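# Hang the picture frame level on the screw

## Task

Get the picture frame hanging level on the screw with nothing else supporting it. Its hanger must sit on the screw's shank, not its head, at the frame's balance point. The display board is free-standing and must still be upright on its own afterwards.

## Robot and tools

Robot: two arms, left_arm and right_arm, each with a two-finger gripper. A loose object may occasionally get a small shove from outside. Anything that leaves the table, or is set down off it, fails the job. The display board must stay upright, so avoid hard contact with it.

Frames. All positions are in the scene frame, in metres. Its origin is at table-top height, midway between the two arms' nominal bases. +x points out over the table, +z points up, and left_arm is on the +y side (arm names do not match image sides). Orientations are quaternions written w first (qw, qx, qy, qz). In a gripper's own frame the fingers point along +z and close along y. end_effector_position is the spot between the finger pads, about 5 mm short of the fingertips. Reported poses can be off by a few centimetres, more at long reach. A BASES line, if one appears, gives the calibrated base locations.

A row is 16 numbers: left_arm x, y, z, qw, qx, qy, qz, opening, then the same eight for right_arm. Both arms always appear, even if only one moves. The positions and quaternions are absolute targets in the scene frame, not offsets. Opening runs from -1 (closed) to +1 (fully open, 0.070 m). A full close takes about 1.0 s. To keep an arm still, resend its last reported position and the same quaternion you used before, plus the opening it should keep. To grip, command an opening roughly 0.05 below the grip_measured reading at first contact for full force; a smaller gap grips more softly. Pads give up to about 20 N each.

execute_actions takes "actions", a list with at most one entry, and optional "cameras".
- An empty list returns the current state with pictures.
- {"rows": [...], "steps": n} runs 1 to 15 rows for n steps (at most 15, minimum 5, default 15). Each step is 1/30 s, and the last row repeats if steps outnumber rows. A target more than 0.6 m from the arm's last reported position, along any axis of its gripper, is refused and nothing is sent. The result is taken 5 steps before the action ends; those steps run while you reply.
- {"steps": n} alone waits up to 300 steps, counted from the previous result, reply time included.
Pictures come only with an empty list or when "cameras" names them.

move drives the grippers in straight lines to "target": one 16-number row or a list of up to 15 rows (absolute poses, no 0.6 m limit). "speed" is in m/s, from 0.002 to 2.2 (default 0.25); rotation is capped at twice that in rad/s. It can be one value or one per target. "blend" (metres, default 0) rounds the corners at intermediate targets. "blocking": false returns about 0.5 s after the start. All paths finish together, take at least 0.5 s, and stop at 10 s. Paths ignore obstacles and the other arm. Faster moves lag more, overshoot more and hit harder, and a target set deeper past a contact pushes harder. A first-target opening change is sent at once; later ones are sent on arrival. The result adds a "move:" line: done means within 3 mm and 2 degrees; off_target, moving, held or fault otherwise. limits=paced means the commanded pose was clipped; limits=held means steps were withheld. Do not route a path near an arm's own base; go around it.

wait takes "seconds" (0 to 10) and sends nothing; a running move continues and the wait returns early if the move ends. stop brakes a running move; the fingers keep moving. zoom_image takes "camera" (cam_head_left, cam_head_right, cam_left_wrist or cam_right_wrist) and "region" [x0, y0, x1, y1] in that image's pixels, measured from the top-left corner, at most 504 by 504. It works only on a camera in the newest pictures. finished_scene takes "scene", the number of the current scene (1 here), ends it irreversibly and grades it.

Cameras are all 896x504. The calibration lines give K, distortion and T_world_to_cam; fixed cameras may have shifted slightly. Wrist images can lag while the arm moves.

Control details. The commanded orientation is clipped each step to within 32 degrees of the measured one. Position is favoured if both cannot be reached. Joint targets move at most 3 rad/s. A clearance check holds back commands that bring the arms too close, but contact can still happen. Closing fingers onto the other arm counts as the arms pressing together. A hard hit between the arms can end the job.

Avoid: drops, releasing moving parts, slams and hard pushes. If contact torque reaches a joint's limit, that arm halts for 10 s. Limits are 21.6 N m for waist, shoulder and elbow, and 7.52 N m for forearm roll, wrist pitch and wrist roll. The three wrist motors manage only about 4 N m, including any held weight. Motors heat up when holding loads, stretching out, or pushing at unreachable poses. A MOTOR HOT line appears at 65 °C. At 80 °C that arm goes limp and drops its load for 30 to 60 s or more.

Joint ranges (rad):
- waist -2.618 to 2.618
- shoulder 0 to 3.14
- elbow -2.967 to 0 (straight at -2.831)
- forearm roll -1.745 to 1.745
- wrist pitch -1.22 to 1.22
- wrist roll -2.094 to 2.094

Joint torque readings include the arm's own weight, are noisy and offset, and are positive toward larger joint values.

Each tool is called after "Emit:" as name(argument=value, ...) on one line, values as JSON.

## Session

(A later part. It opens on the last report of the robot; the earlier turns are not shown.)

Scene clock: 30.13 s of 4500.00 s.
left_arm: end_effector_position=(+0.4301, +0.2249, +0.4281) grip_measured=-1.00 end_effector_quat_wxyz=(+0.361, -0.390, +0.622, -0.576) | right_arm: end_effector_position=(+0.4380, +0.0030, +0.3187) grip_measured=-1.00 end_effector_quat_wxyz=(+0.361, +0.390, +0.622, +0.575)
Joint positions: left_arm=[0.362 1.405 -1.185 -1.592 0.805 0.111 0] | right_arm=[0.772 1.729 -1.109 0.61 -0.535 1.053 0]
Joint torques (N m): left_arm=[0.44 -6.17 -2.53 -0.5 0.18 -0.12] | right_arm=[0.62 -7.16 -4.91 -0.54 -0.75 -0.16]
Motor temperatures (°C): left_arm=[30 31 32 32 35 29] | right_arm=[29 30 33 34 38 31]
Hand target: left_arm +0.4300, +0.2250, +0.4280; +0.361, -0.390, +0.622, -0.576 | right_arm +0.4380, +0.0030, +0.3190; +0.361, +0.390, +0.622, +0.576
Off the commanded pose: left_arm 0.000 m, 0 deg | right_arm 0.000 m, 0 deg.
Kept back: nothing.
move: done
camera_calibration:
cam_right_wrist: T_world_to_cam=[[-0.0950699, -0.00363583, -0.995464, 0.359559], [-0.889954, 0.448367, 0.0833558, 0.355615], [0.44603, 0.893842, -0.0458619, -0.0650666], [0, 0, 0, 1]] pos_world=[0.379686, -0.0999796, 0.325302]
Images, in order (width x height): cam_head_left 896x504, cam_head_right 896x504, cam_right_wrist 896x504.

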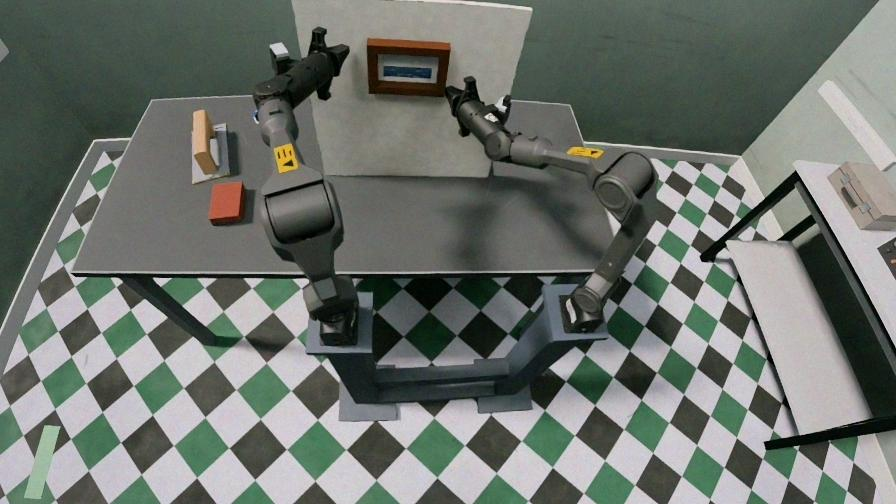

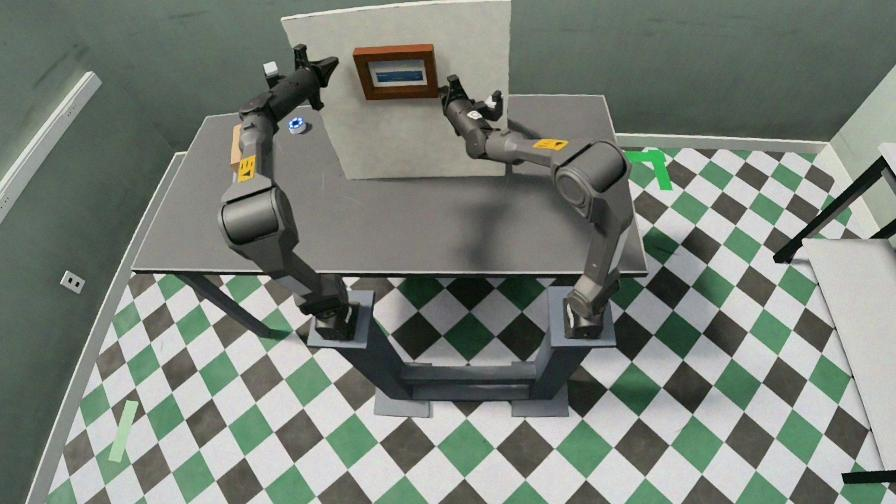

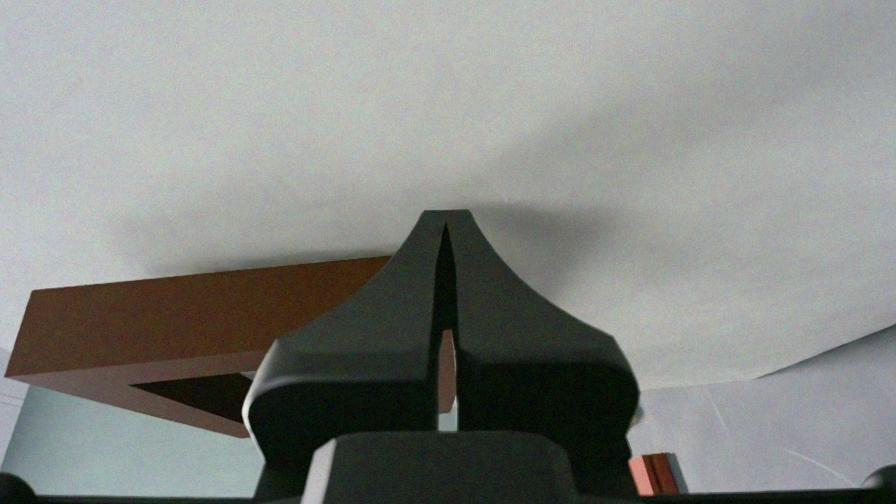

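Emit:
move(target=[[0.436, 0.205, 0.432, 0.361, -0.390, 0.622, -0.576, -1, 0.438, 0.014, 0.312, 0.361, 0.390, 0.622, 0.576, -1],[0.437, 0.196, 0.433, 0.361, -0.390, 0.622, -0.576, -1, 0.438, 0.014, 0.312, 0.361, 0.390, 0.622, 0.576, -1]], speed=[0.03,0.02], cameras=["cam_head_left","cam_head_right","cam_left_wrist"])

Emit:
zoom_image(camera="cam_head_left", region=[345, 15, 475, 115])

Emit:
zoom_image(camera="cam_head_right", region=[330, 15, 460, 115])

Scene clock: 32.20 s of 4500.00 s.
left_arm: end_effector_position=(+0.4371, +0.1958, +0.4330) grip_measured=-1.00 end_effector_quat_wxyz=(+0.361, -0.390, +0.622, -0.576) | right_arm: end_effector_position=(+0.4379, +0.0141, +0.3119) grip_measured=-1.00 end_effector_quat_wxyz=(+0.360, +0.390, +0.622, +0.576)
Joint positions: left_arm=[0.239 1.398 -1.198 -1.588 0.683 0.085 0] | right_arm=[0.798 1.764 -1.127 0.636 -0.561 1.038 0]
Joint torques (N m): left_arm=[0.07 -6.2 -2.98 -0.47 0.05 -0.08] | right_arm=[-0.02 -7.82 -4.48 -0.58 -0.63 -0.1]
Motor temperatures (°C): left_arm=[30 31 32 32 35 29] | right_arm=[29 30 33 34 38 31]
Hand target: left_arm +0.4370, +0.1960, +0.4330; +0.361, -0.390, +0.622, -0.576 | right_arm +0.4380, +0.0140, +0.3120; +0.361, +0.390, +0.622, +0.576
Off the commanded pose: left_arm 0.000 m, 0 deg | right_arm 0.000 m, 0 deg.
Kept back: nothing.
move: done
camera_calibration:
cam_left_wrist: T_world_to_cam=[[0.0849692, -0.0539265, 0.994923, -0.453802], [-0.863468, -0.502254, 0.0465196, 0.456183], [0.497195, -0.863037, -0.0892398, 0.112021], [0, 0, 0, 1]] pos_world=[0.376762, 0.301326, 0.440273]
Images, in order (width x height): cam_head_left 896x504, cam_head_right 896x504, cam_left_wrist 896x504.

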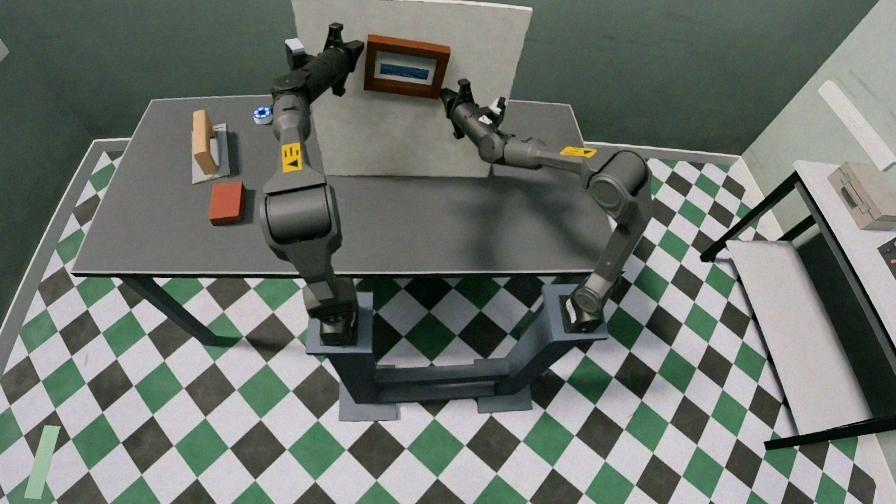

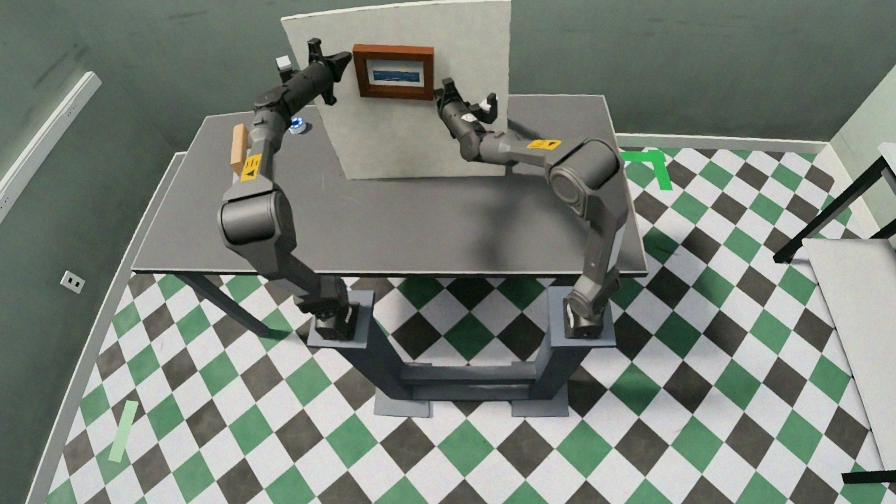

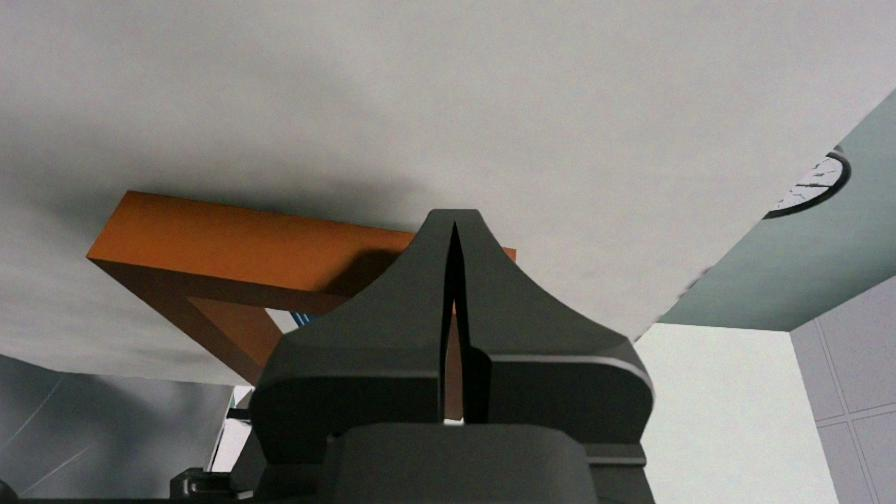

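Scaled by 3.877 from the camera's 896x504 image, which has a finer 1280x720 frame.

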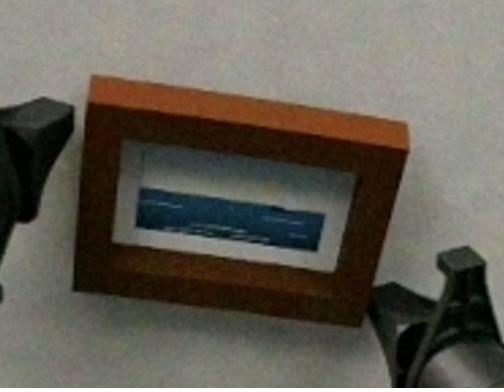

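Scaled by 3.877 from the camera's 896x504 image, which has a finer 1280x720 frame.

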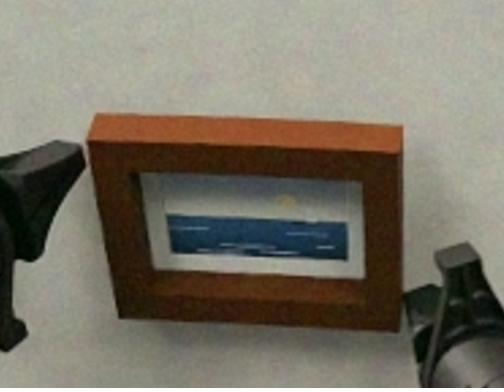

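Emit:
move(target=[0.437, 0.190, 0.434, 0.361, -0.390, 0.622, -0.576, -1, 0.438, 0.014, 0.312, 0.361, 0.390, 0.622, 0.576, -1], speed=0.015, cameras=[])

Emit:
move(target=[0.437, 0.1885, 0.434, 0.361, -0.390, 0.622, -0.576, -1, 0.438, 0.014, 0.312, 0.361, 0.390, 0.622, 0.576, -1], speed=0.01, cameras=["cam_head_left","cam_head_right"])

Emit:
zoom_image(camera="cam_head_left", region=[345, 15, 475, 115])

Emit:
zoom_image(camera="cam_head_right", region=[330, 15, 460, 115])

Scene clock: 33.20 s of 4500.00 s.
left_arm: end_effector_position=(+0.4372, +0.1904, +0.4340) grip_measured=-1.00 end_effector_quat_wxyz=(+0.361, -0.390, +0.621, -0.575) | right_arm: end_effector_position=(+0.4379, +0.0141, +0.3119) grip_measured=-1.00 end_effector_quat_wxyz=(+0.360, +0.390, +0.622, +0.576)
Joint positions: left_arm=[0.216 1.393 -1.197 -1.586 0.658 0.079 0] | right_arm=[0.798 1.764 -1.127 0.636 -0.561 1.038 0]
Joint torques (N m): left_arm=[-1.31 -6.19 -2.73 -0.45 0.31 -0.11] | right_arm=[0.08 -8.42 -4.01 -0.67 -0.61 0.03]
Motor temperatures (°C): left_arm=[30 31 32 32 35 29] | right_arm=[29 30 33 34 38 31]
Hand target: left_arm +0.4370, +0.1900, +0.4340; +0.361, -0.390, +0.622, -0.576 | right_arm +0.4380, +0.0140, +0.3120; +0.361, +0.390, +0.622, +0.576
Off the commanded pose: left_arm 0.000 m, 0 deg | right_arm 0.000 m, 0 deg.
Kept back: nothing.
move: done
No camera images: "cameras" was empty.

Scene clock: 33.90 s of 4500.00 s.
left_arm: end_effector_position=(+0.4373, +0.1897, +0.4342) grip_measured=-1.00 end_effector_quat_wxyz=(+0.362, -0.390, +0.621, -0.575) | right_arm: end_effector_position=(+0.4379, +0.0141, +0.3119) grip_measured=-1.00 end_effector_quat_wxyz=(+0.360, +0.390, +0.622, +0.576)
Joint positions: left_arm=[0.211 1.393 -1.197 -1.586 0.651 0.079 0] | right_arm=[0.798 1.764 -1.127 0.636 -0.561 1.038 0]
Joint torques (N m): left_arm=[-5.11 -5.76 -2.47 -0.64 1.6 -0.05] | right_arm=[0.42 -8.19 -3.74 -0.68 -0.67 0.12]
Motor temperatures (°C): left_arm=[30 31 32 32 35 29] | right_arm=[29 30 33 34 38 31]
Hand target: left_arm +0.4370, +0.1885, +0.4340; +0.361, -0.390, +0.622, -0.576 | right_arm +0.4380, +0.0140, +0.3120; +0.361, +0.390, +0.622, +0.576
Off the commanded pose: left_arm 0.001 m, 0 deg | right_arm 0.000 m, 0 deg.
Kept back: nothing.
move: done
Images, in order (width x height): cam_head_left 896x504, cam_head_right 896x504.

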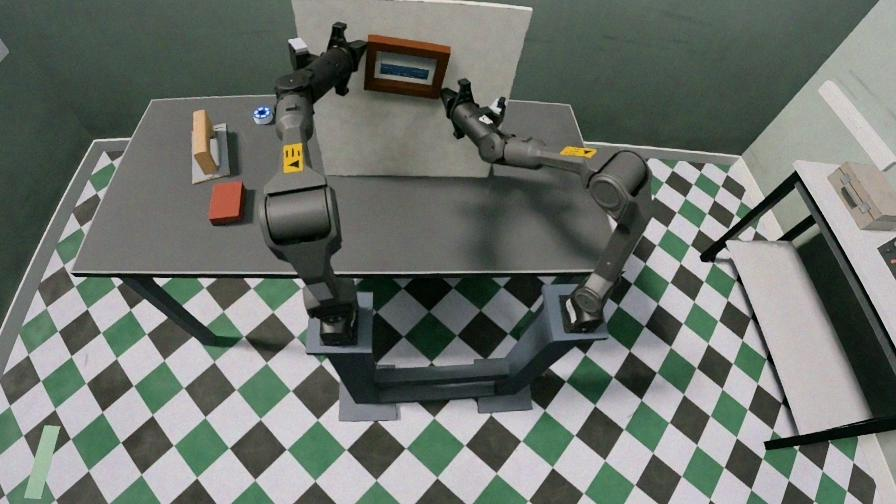

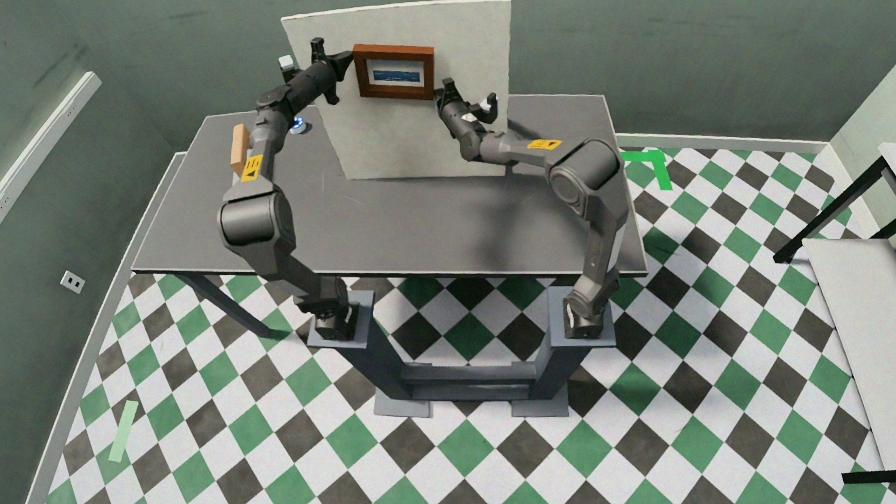

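Scaled by 3.877 from the camera's 896x504 image, which has a finer 1280x720 frame.

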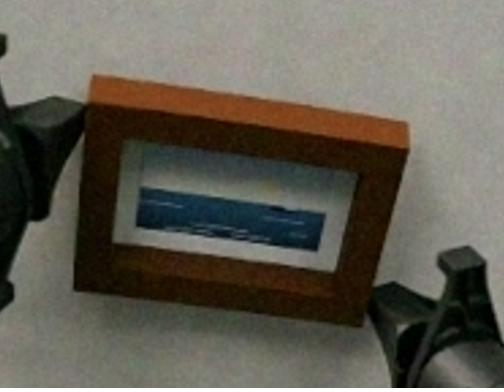

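Scaled by 3.877 from the camera's 896x504 image, which has a finer 1280x720 frame.

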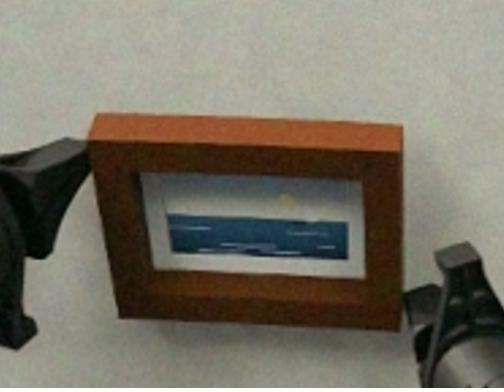

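Emit:
move(target=[0.437, 0.1872, 0.434, 0.361, -0.390, 0.622, -0.576, -1, 0.438, 0.014, 0.312, 0.361, 0.390, 0.622, 0.576, -1], speed=0.01, cameras=[])

Emit:
move(target=[0.437, 0.1862, 0.434, 0.361, -0.390, 0.622, -0.576, -1, 0.438, 0.014, 0.312, 0.361, 0.390, 0.622, 0.576, -1], speed=0.01, cameras=["cam_head_left","cam_head_right"])

Emit:
zoom_image(camera="cam_head_left", region=[345, 15, 475, 115])

Emit:
zoom_image(camera="cam_head_right", region=[330, 15, 460, 115])

Scene clock: 34.97 s of 4500.00 s.
left_arm: end_effector_position=(+0.4371, +0.1885, +0.4346) grip_measured=-1.00 end_effector_quat_wxyz=(+0.363, -0.390, +0.621, -0.575) | right_arm: end_effector_position=(+0.4380, +0.0141, +0.3121) grip_measured=-1.00 end_effector_quat_wxyz=(+0.361, +0.390, +0.621, +0.576)
Joint positions: left_arm=[0.206 1.391 -1.197 -1.587 0.646 0.079 0] | right_arm=[0.798 1.764 -1.127 0.636 -0.562 1.038 0]
Joint torques (N m): left_arm=[-11.08 -5 -1.22 -0.22 3.65 0.01] | right_arm=[2.12 -7.4 -3.54 -0.7 -0.3 0.13]
Motor temperatures (°C): left_arm=[30 31 32 32 35 29] | right_arm=[29 30 33 34 38 31]
Hand target: left_arm +0.4370, +0.1872, +0.4340; +0.361, -0.390, +0.622, -0.576 | right_arm +0.4380, +0.0140, +0.3120; +0.361, +0.390, +0.622, +0.576
Off the commanded pose: left_arm 0.001 m, 0 deg | right_arm 0.000 m, 0 deg.
Kept back: nothing.
move: done
No camera images: "cameras" was empty.

Scene clock: 35.67 s of 4500.00 s.
left_arm: end_effector_position=(+0.4370, +0.1874, +0.4347) grip_measured=-1.00 end_effector_quat_wxyz=(+0.362, -0.390, +0.621, -0.575) | right_arm: end_effector_position=(+0.4380, +0.0140, +0.3120) grip_measured=-1.00 end_effector_quat_wxyz=(+0.361, +0.390, +0.621, +0.576)
Joint positions: left_arm=[0.202 1.39 -1.196 -1.588 0.642 0.079 0] | right_arm=[0.798 1.764 -1.127 0.637 -0.562 1.038 0]
Joint torques (N m): left_arm=[-15.15 -3.58 -0.34 0.4 4.84 0.06] | right_arm=[3.66 -6.89 -4.09 -1.23 -0.02 0.09]
Motor temperatures (°C): left_arm=[30 31 32 32 35 29] | right_arm=[29 30 33 34 38 31]
Hand target: left_arm +0.4370, +0.1862, +0.4340; +0.361, -0.390, +0.622, -0.576 | right_arm +0.4380, +0.0140, +0.3120; +0.361, +0.390, +0.622, +0.576
Off the commanded pose: left_arm 0.001 m, 0 deg | right_arm 0.000 m, 0 deg.
Kept back: nothing.
move: done
Images, in order (width x height): cam_head_left 896x504, cam_head_right 896x504.

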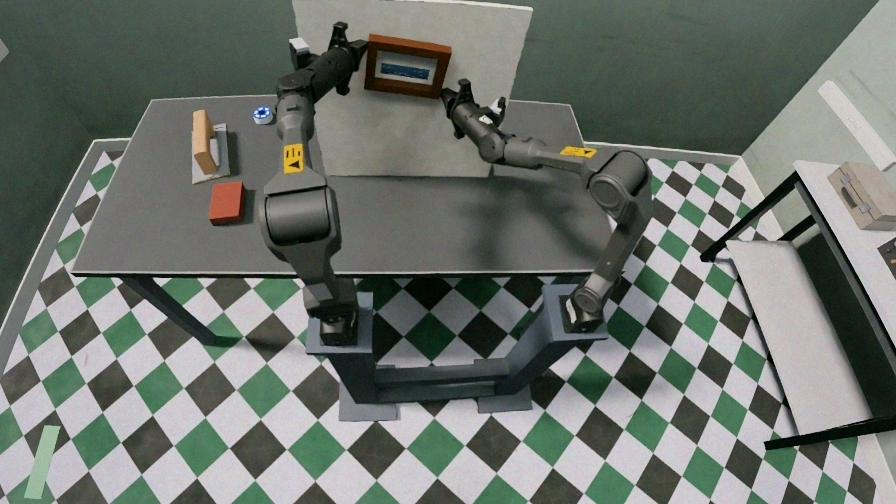

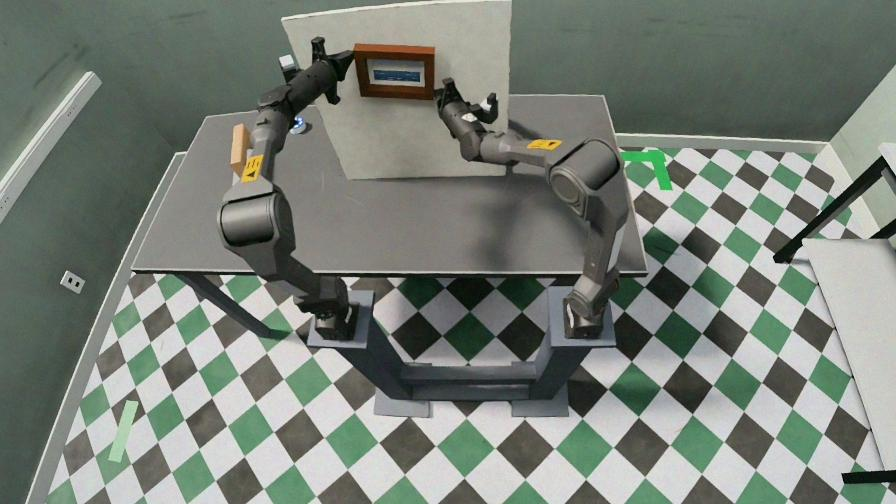

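Scaled by 3.877 from the camera's 896x504 image, which has a finer 1280x720 frame.

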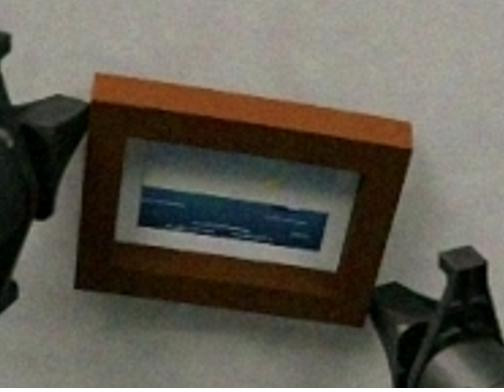

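Scaled by 3.877 from the camera's 896x504 image, which has a finer 1280x720 frame.

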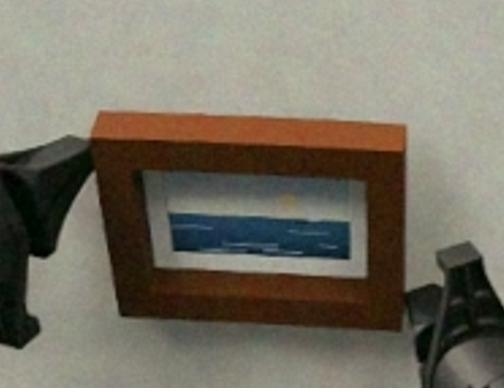

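Emit:
move(target=[0.437, 0.1865, 0.434, 0.361, -0.390, 0.622, -0.576, -1, 0.438, 0.009, 0.312, 0.361, 0.390, 0.622, 0.576, -1], speed=0.015, cameras=["cam_head_left","cam_head_right"])

Emit:
zoom_image(camera="cam_head_left", region=[345, 15, 475, 115])

Emit:
zoom_image(camera="cam_head_right", region=[330, 15, 460, 115])

Scene clock: 36.90 s of 4500.00 s.
left_arm: end_effector_position=(+0.4368, +0.1855, +0.4338) grip_measured=-1.00 end_effector_quat_wxyz=(+0.360, -0.389, +0.622, -0.576) | right_arm: end_effector_position=(+0.4378, +0.0095, +0.3126) grip_measured=-1.00 end_effector_quat_wxyz=(+0.361, +0.389, +0.622, +0.576)
Joint positions: left_arm=[0.199 1.391 -1.195 -1.587 0.646 0.079 0] | right_arm=[0.787 1.753 -1.112 0.612 -0.56 1.058 0]
Joint torques (N m): left_arm=[-12.48 -2.38 -0.9 0.09 4.14 0.02] | right_arm=[1.63 -6.22 -3.24 -0.62 -0.03 0]
Motor temperatures (°C): left_arm=[30 31 32 32 36 29] | right_arm=[29 30 33 34 38 31]
Hand target: left_arm +0.4370, +0.1865, +0.4340; +0.361, -0.390, +0.622, -0.576 | right_arm +0.4380, +0.0090, +0.3120; +0.361, +0.390, +0.622, +0.576
Off the commanded pose: left_arm 0.001 m, 0 deg | right_arm 0.001 m, 0 deg.
Kept back: nothing.
move: done
Images, in order (width x height): cam_head_left 896x504, cam_head_right 896x504.

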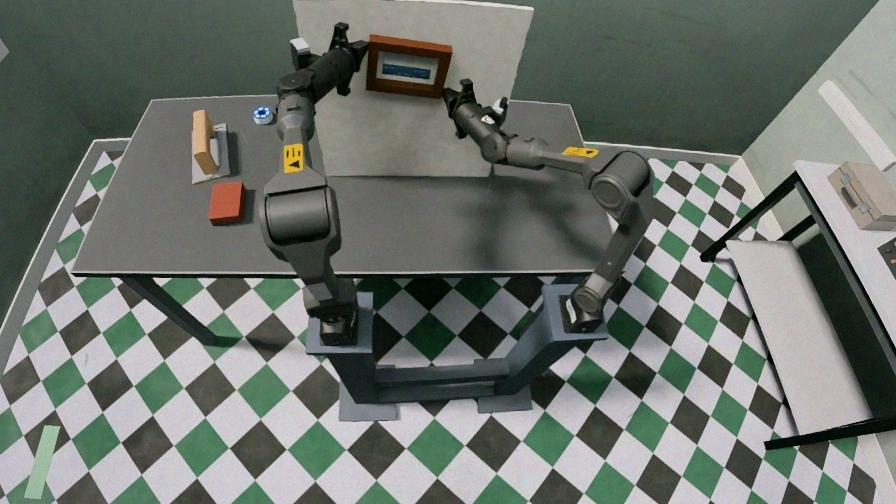

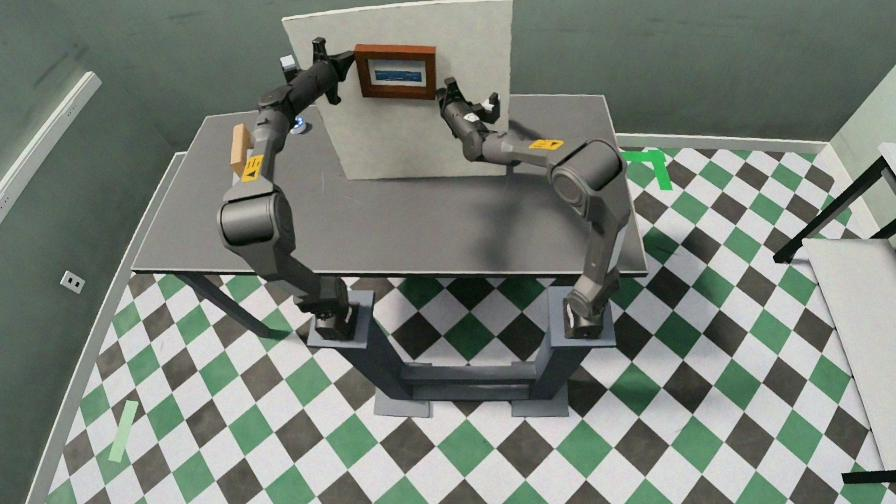

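Scaled by 3.877 from the camera's 896x504 image, which has a finer 1280x720 frame.

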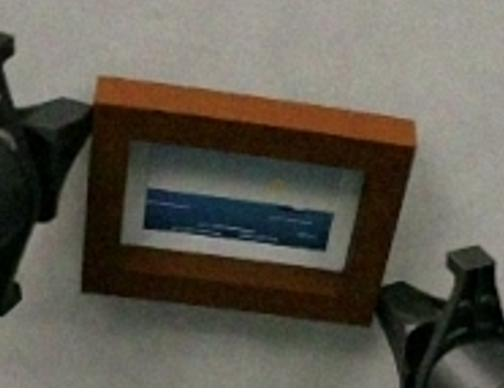

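Scaled by 3.877 from the camera's 896x504 image, which has a finer 1280x720 frame.

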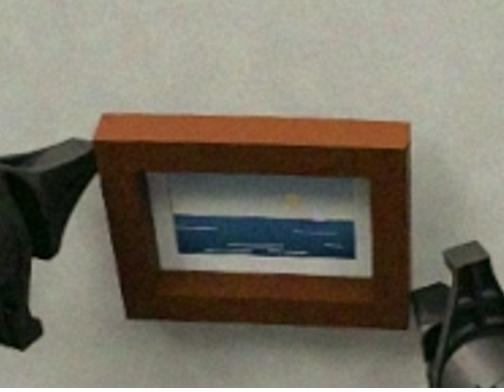

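Emit:
move(target=[[0.437, 0.192, 0.434, 0.361, -0.390, 0.622, -0.576, -1, 0.438, 0.008, 0.313, 0.361, 0.390, 0.622, 0.576, -1],[0.425, 0.215, 0.430, 0.361, -0.390, 0.622, -0.576, -1, 0.438, 0.006, 0.316, 0.361, 0.390, 0.622, 0.576, -1]], speed=[0.01,0.03], cameras=["cam_head_left","cam_head_right"])

Emit:
zoom_image(camera="cam_head_left", region=[345, 15, 475, 115])

Emit:
zoom_image(camera="cam_head_right", region=[330, 15, 460, 115])

Emit:
zoom_image(camera="cam_head_right", region=[270, 0, 530, 190])

Scene clock: 42.30 s of 4500.00 s.
left_arm: end_effector_position=(+0.4251, +0.2153, +0.4298) grip_measured=-1.00 end_effector_quat_wxyz=(+0.361, -0.390, +0.622, -0.576) | right_arm: end_effector_position=(+0.4379, +0.0063, +0.3156) grip_measured=-1.00 end_effector_quat_wxyz=(+0.361, +0.390, +0.622, +0.576)
Joint positions: left_arm=[0.331 1.377 -1.166 -1.587 0.774 0.098 0] | right_arm=[0.78 1.741 -1.112 0.613 -0.546 1.054 0]
Joint torques (N m): left_arm=[-0.54 -5.79 -2.91 -0.79 -0.1 0.07] | right_arm=[0.28 -8.17 -4.43 -0.46 -0.64 -0.18]
Motor temperatures (°C): left_arm=[30 31 32 32 36 29] | right_arm=[29 30 33 34 38 31]
Hand target: left_arm +0.4250, +0.2150, +0.4300; +0.361, -0.390, +0.622, -0.576 | right_arm +0.4380, +0.0060, +0.3160; +0.361, +0.390, +0.622, +0.576
Off the commanded pose: left_arm 0.000 m, 0 deg | right_arm 0.000 m, 0 deg.
Kept back: nothing.
move: done
Images, in order (width x height): cam_head_left 896x504, cam_head_right 896x504.

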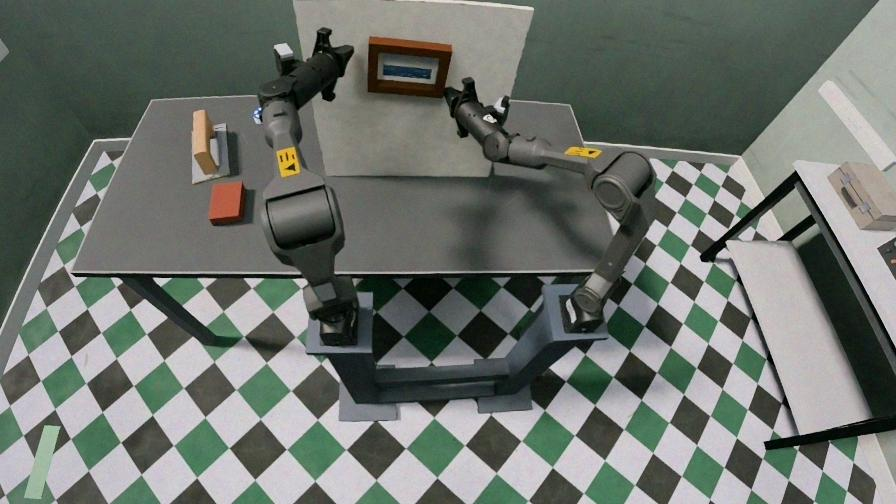

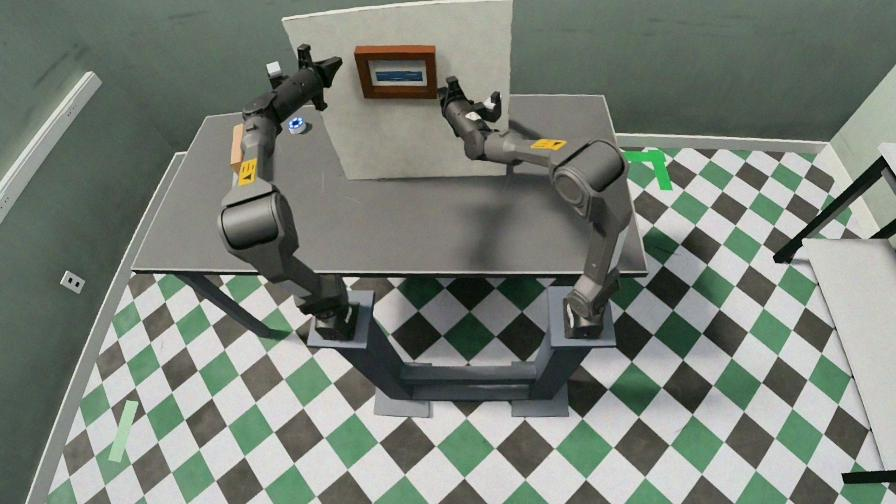

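Scaled by 3.877 from the camera's 896x504 image, which has a finer 1280x720 frame.

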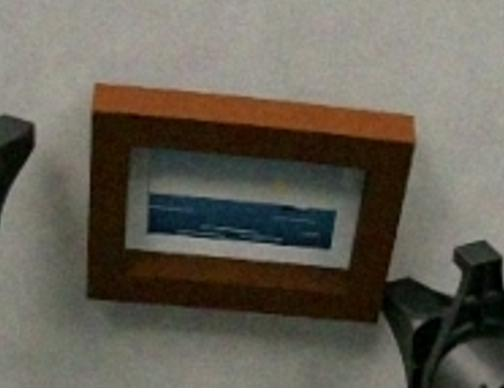

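Scaled by 3.877 from the camera's 896x504 image, which has a finer 1280x720 frame.

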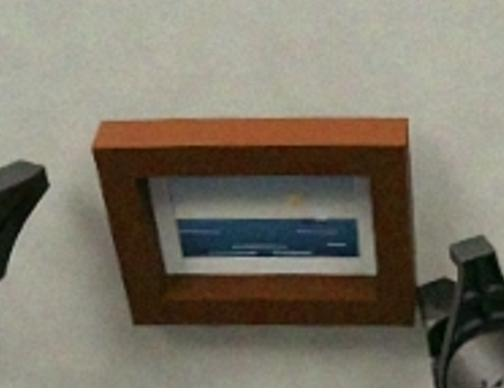

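Scaled by 1.938 from the camera's 896x504 image, which has a finer 1280x720 frame.

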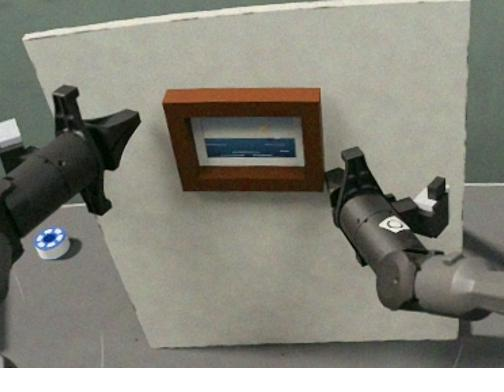

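Emit:
move(target=[[0.37, 0.21, 0.38, 0.385, -0.385, 0.593, -0.593, 0.3, 0.438, 0.006, 0.316, 0.361, 0.390, 0.622, 0.576, -1],[0.355, 0.143, 0.318, 0.385, -0.385, 0.593, -0.593, 0.3, 0.438, 0.006, 0.316, 0.361, 0.390, 0.622, 0.576, -1]], speed=[0.15,0.1])

Emit:
zoom_image(camera="cam_left_wrist", region=[250, 100, 650, 350])

Emit:
zoom_image(camera="cam_head_left", region=[345, 25, 475, 125])

Emit:
zoom_image(camera="cam_head_right", region=[330, 25, 460, 125])

Scene clock: 46.33 s of 4500.00 s.
left_arm: end_effector_position=(+0.3549, +0.1433, +0.3182) grip_measured=+0.30 end_effector_quat_wxyz=(+0.311, -0.402, +0.675, -0.535) | right_arm: end_effector_position=(+0.4379, +0.0063, +0.3156) grip_measured=-1.00 end_effector_quat_wxyz=(+0.361, +0.390, +0.622, +0.576)
Joint positions: left_arm=[0.077 1.163 -0.681 -1.752 0.572 0.356 0.045] | right_arm=[0.78 1.741 -1.112 0.613 -0.546 1.054 0]
Joint torques (N m): left_arm=[-0.29 -4.33 -3.06 -0.35 0.2 -0.13] | right_arm=[1.35 -6.6 -5.02 -0.71 -0.86 -0.01]
Motor temperatures (°C): left_arm=[30 31 32 32 36 29] | right_arm=[29 31 33 34 38 31]
Hand target: left_arm +0.3549, +0.1432, +0.3183; +0.311, -0.402, +0.675, -0.535 | right_arm +0.4380, +0.0060, +0.3160; +0.361, +0.390, +0.622, +0.576
Off the commanded pose: left_arm 0.000 m, 14 deg | right_arm 0.000 m, 0 deg.
joint sent to its limit (left arm) — joint 4 (forearm roll), lower limit.
Kept back: nothing.
move: off_target (left_arm)
camera_calibration:
cam_left_wrist: T_world_to_cam=[[0.223545, -0.124883, 0.96666, -0.365499], [-0.876004, -0.460593, 0.143076, 0.331927], [0.42737, -0.878782, -0.212361, 0.163534], [0, 0, 0, 1]] pos_world=[0.302586, 0.25095, 0.340551]
cam_right_wrist: T_world_to_cam=[[-0.0954526, -0.00313624, -0.995429, 0.35666], [-0.890146, 0.447876, 0.0839458, 0.354138], [0.445566, 0.89409, -0.0455427, -0.0680161], [0, 0, 0, 1]] pos_world=[0.379585, -0.0966791, 0.322203]

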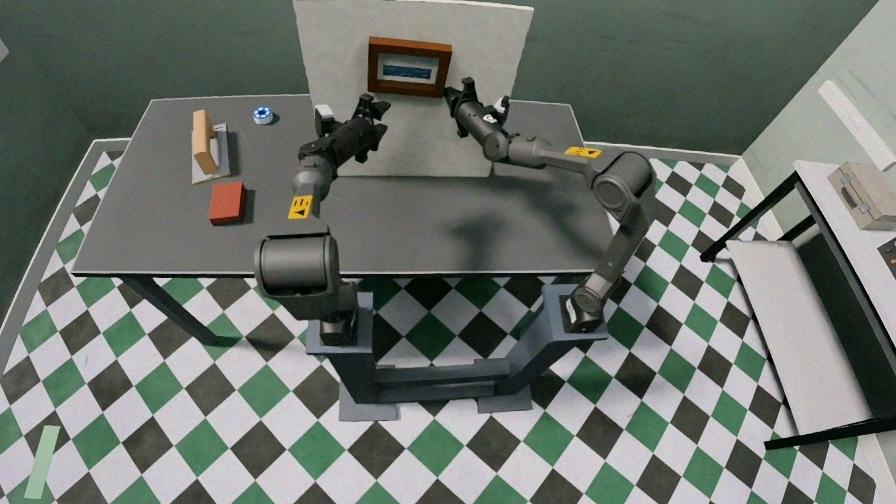

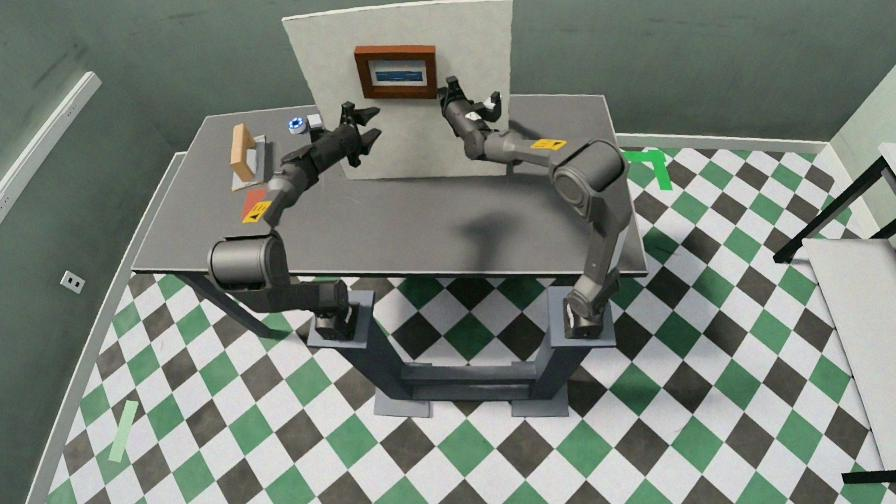

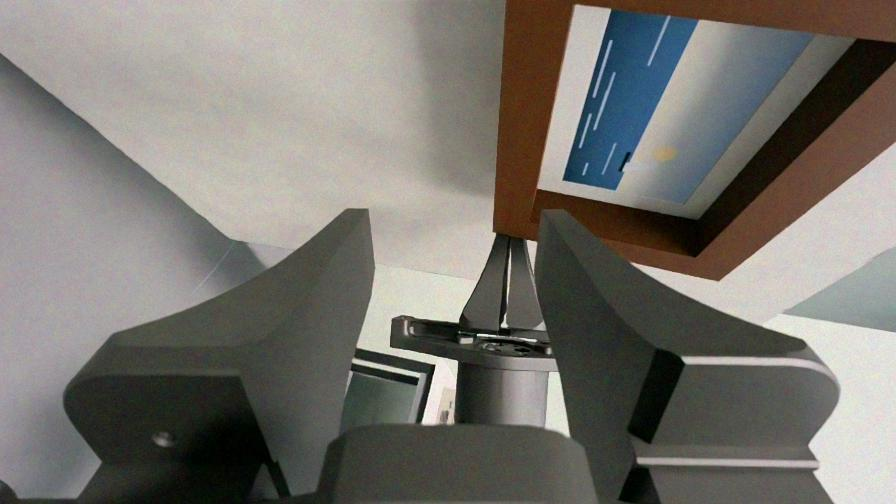

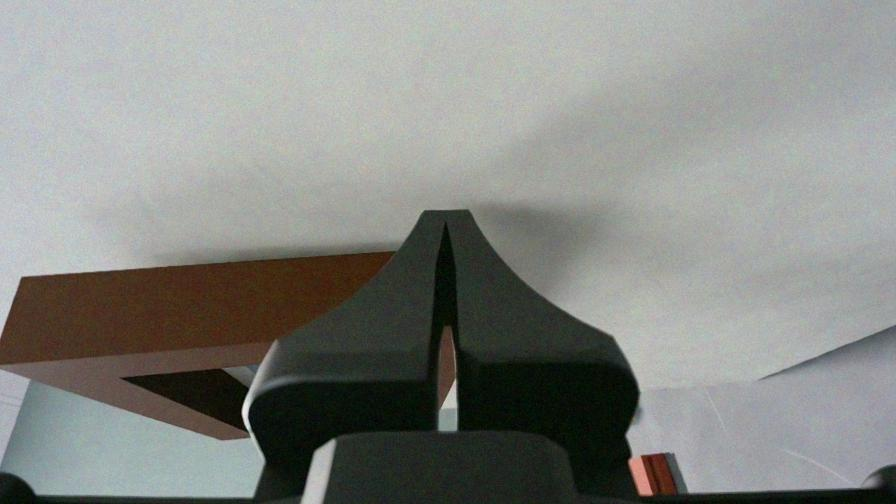

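Scaled by 1.260 from the camera's 896x504 image, which has a finer 1280x720 frame.

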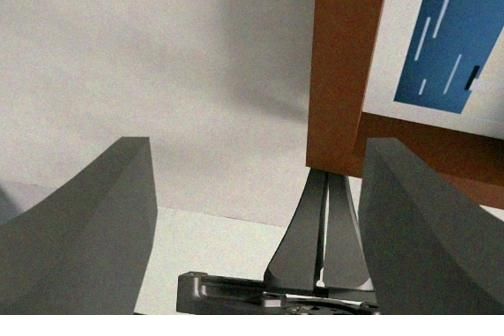

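Scaled by 3.877 from the camera's 896x504 image, which has a finer 1280x720 frame.

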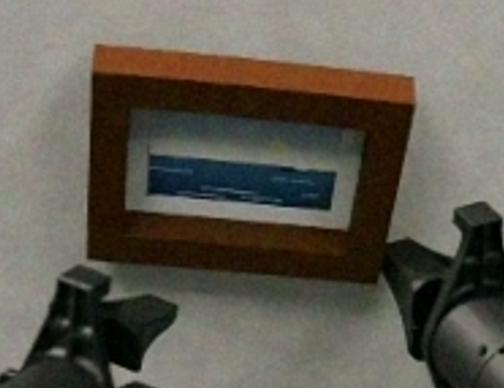

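Scaled by 3.877 from the camera's 896x504 image, which has a finer 1280x720 frame.

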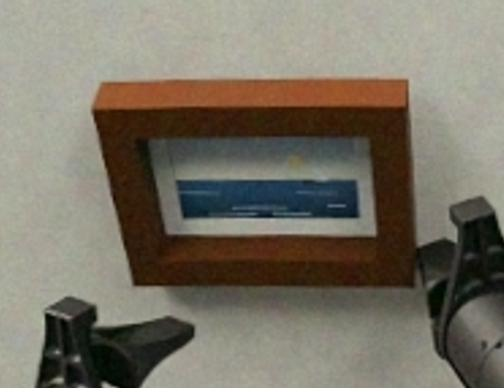

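Emit:
move(target=[[0.30, 0.165, 0.34, 0.6916, 0.147, 0.6916, -0.147, 0.3, 0.438, 0.006, 0.316, 0.361, 0.390, 0.622, 0.576, -1],[0.34, 0.149, 0.322, 0.385, -0.385, 0.593, -0.593, 0.3, 0.438, 0.006, 0.316, 0.361, 0.390, 0.622, 0.576, -1]], speed=[0.25,0.25])

Emit:
zoom_image(camera="cam_left_wrist", region=[250, 0, 750, 350])

Scene clock: 53.80 s of 4500.00 s.
left_arm: end_effector_position=(+0.3403, +0.1495, +0.3217) grip_measured=+0.30 end_effector_quat_wxyz=(+0.319, -0.401, +0.666, -0.542) | right_arm: end_effector_position=(+0.4379, +0.0063, +0.3156) grip_measured=-1.00 end_effector_quat_wxyz=(+0.361, +0.390, +0.622, +0.576)
Joint positions: left_arm=[0.118 1.099 -0.632 -1.752 0.606 0.356 0.046] | right_arm=[0.78 1.741 -1.112 0.613 -0.546 1.054 0]
Joint torques (N m): left_arm=[-0.68 -3.79 -3.5 -0.58 0.28 -0.05] | right_arm=[1.39 -6.87 -4.6 -0.5 -0.87 0.15]
Motor temperatures (°C): left_arm=[30 31 32 32 35 29] | right_arm=[29 31 33 34 38 31]
Hand target: left_arm +0.3399, +0.1492, +0.3223; +0.319, -0.400, +0.666, -0.542 | right_arm +0.4380, +0.0060, +0.3160; +0.361, +0.390, +0.622, +0.576
Off the commanded pose: left_arm 0.001 m, 13 deg | right_arm 0.000 m, 0 deg.
joint sent to its limit (left arm) — joint 4 (forearm roll), lower limit.
Kept back: nothing.
move: off_target (left_arm)
camera_calibration:
cam_left_wrist: T_world_to_cam=[[0.203205, -0.112379, 0.972666, -0.361746], [-0.87434, -0.467967, 0.128595, 0.326657], [0.440724, -0.876572, -0.193351, 0.164999], [0, 0, 0, 1]] pos_world=[0.286399, 0.256846, 0.341754]
cam_right_wrist: T_world_to_cam=[[-0.0954526, -0.00313624, -0.995429, 0.35666], [-0.890146, 0.447876, 0.0839458, 0.354138], [0.445566, 0.89409, -0.0455427, -0.0680161], [0, 0, 0, 1]] pos_world=[0.379585, -0.0966791, 0.322203]

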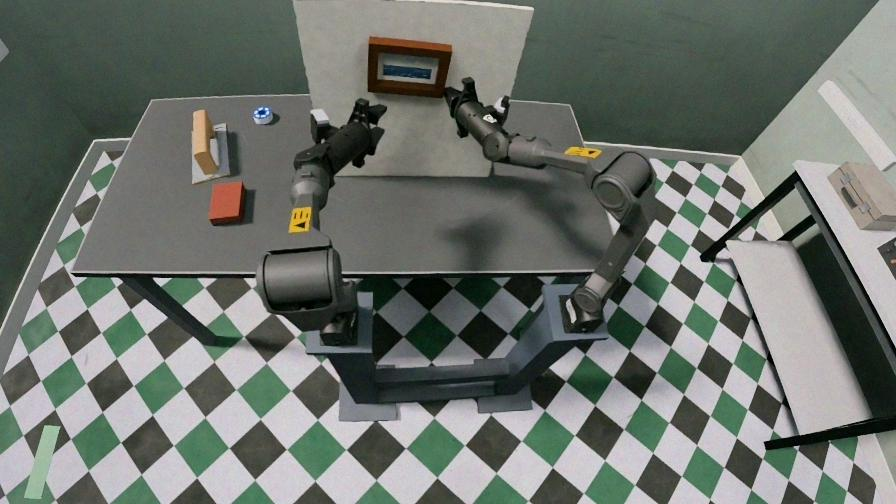

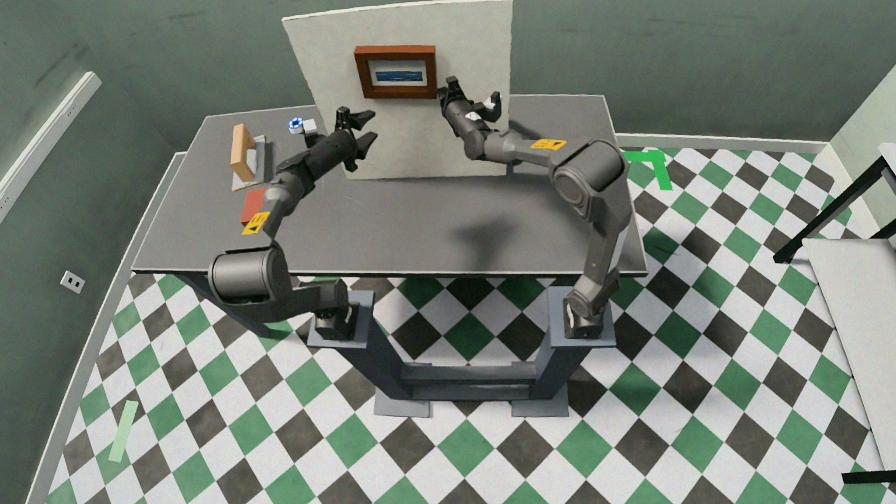

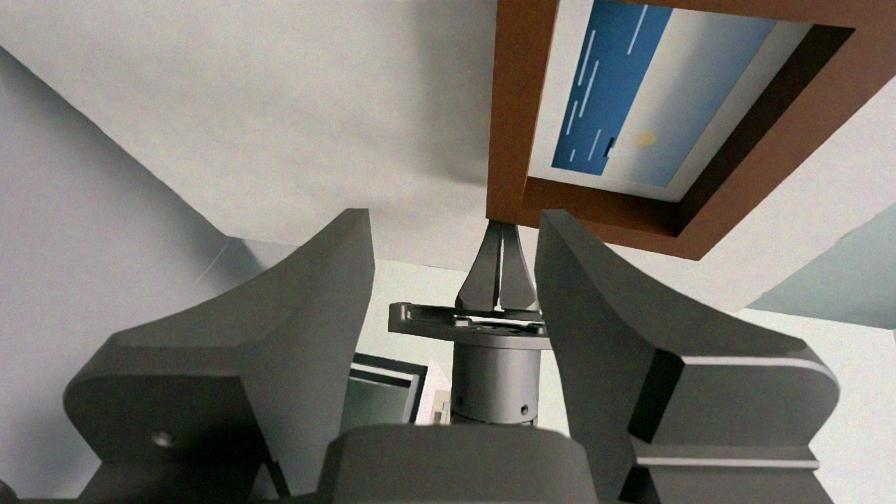

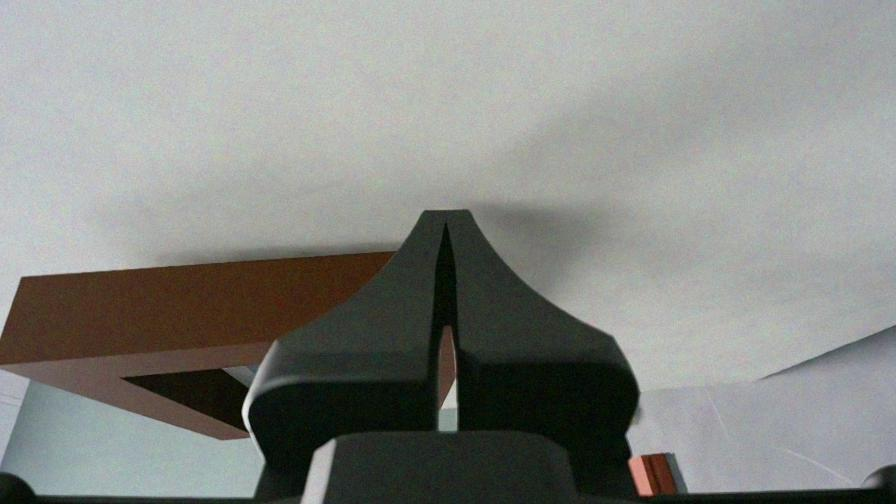

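Scaled by 1.008 from the camera's 896x504 image, which has a finer 1280x720 frame.

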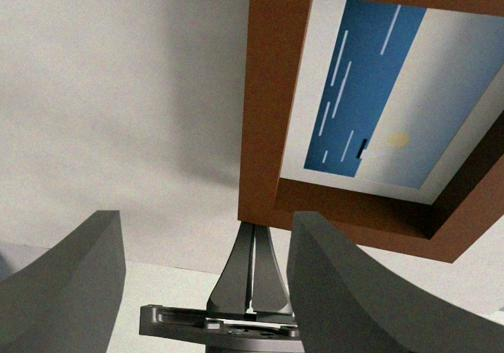

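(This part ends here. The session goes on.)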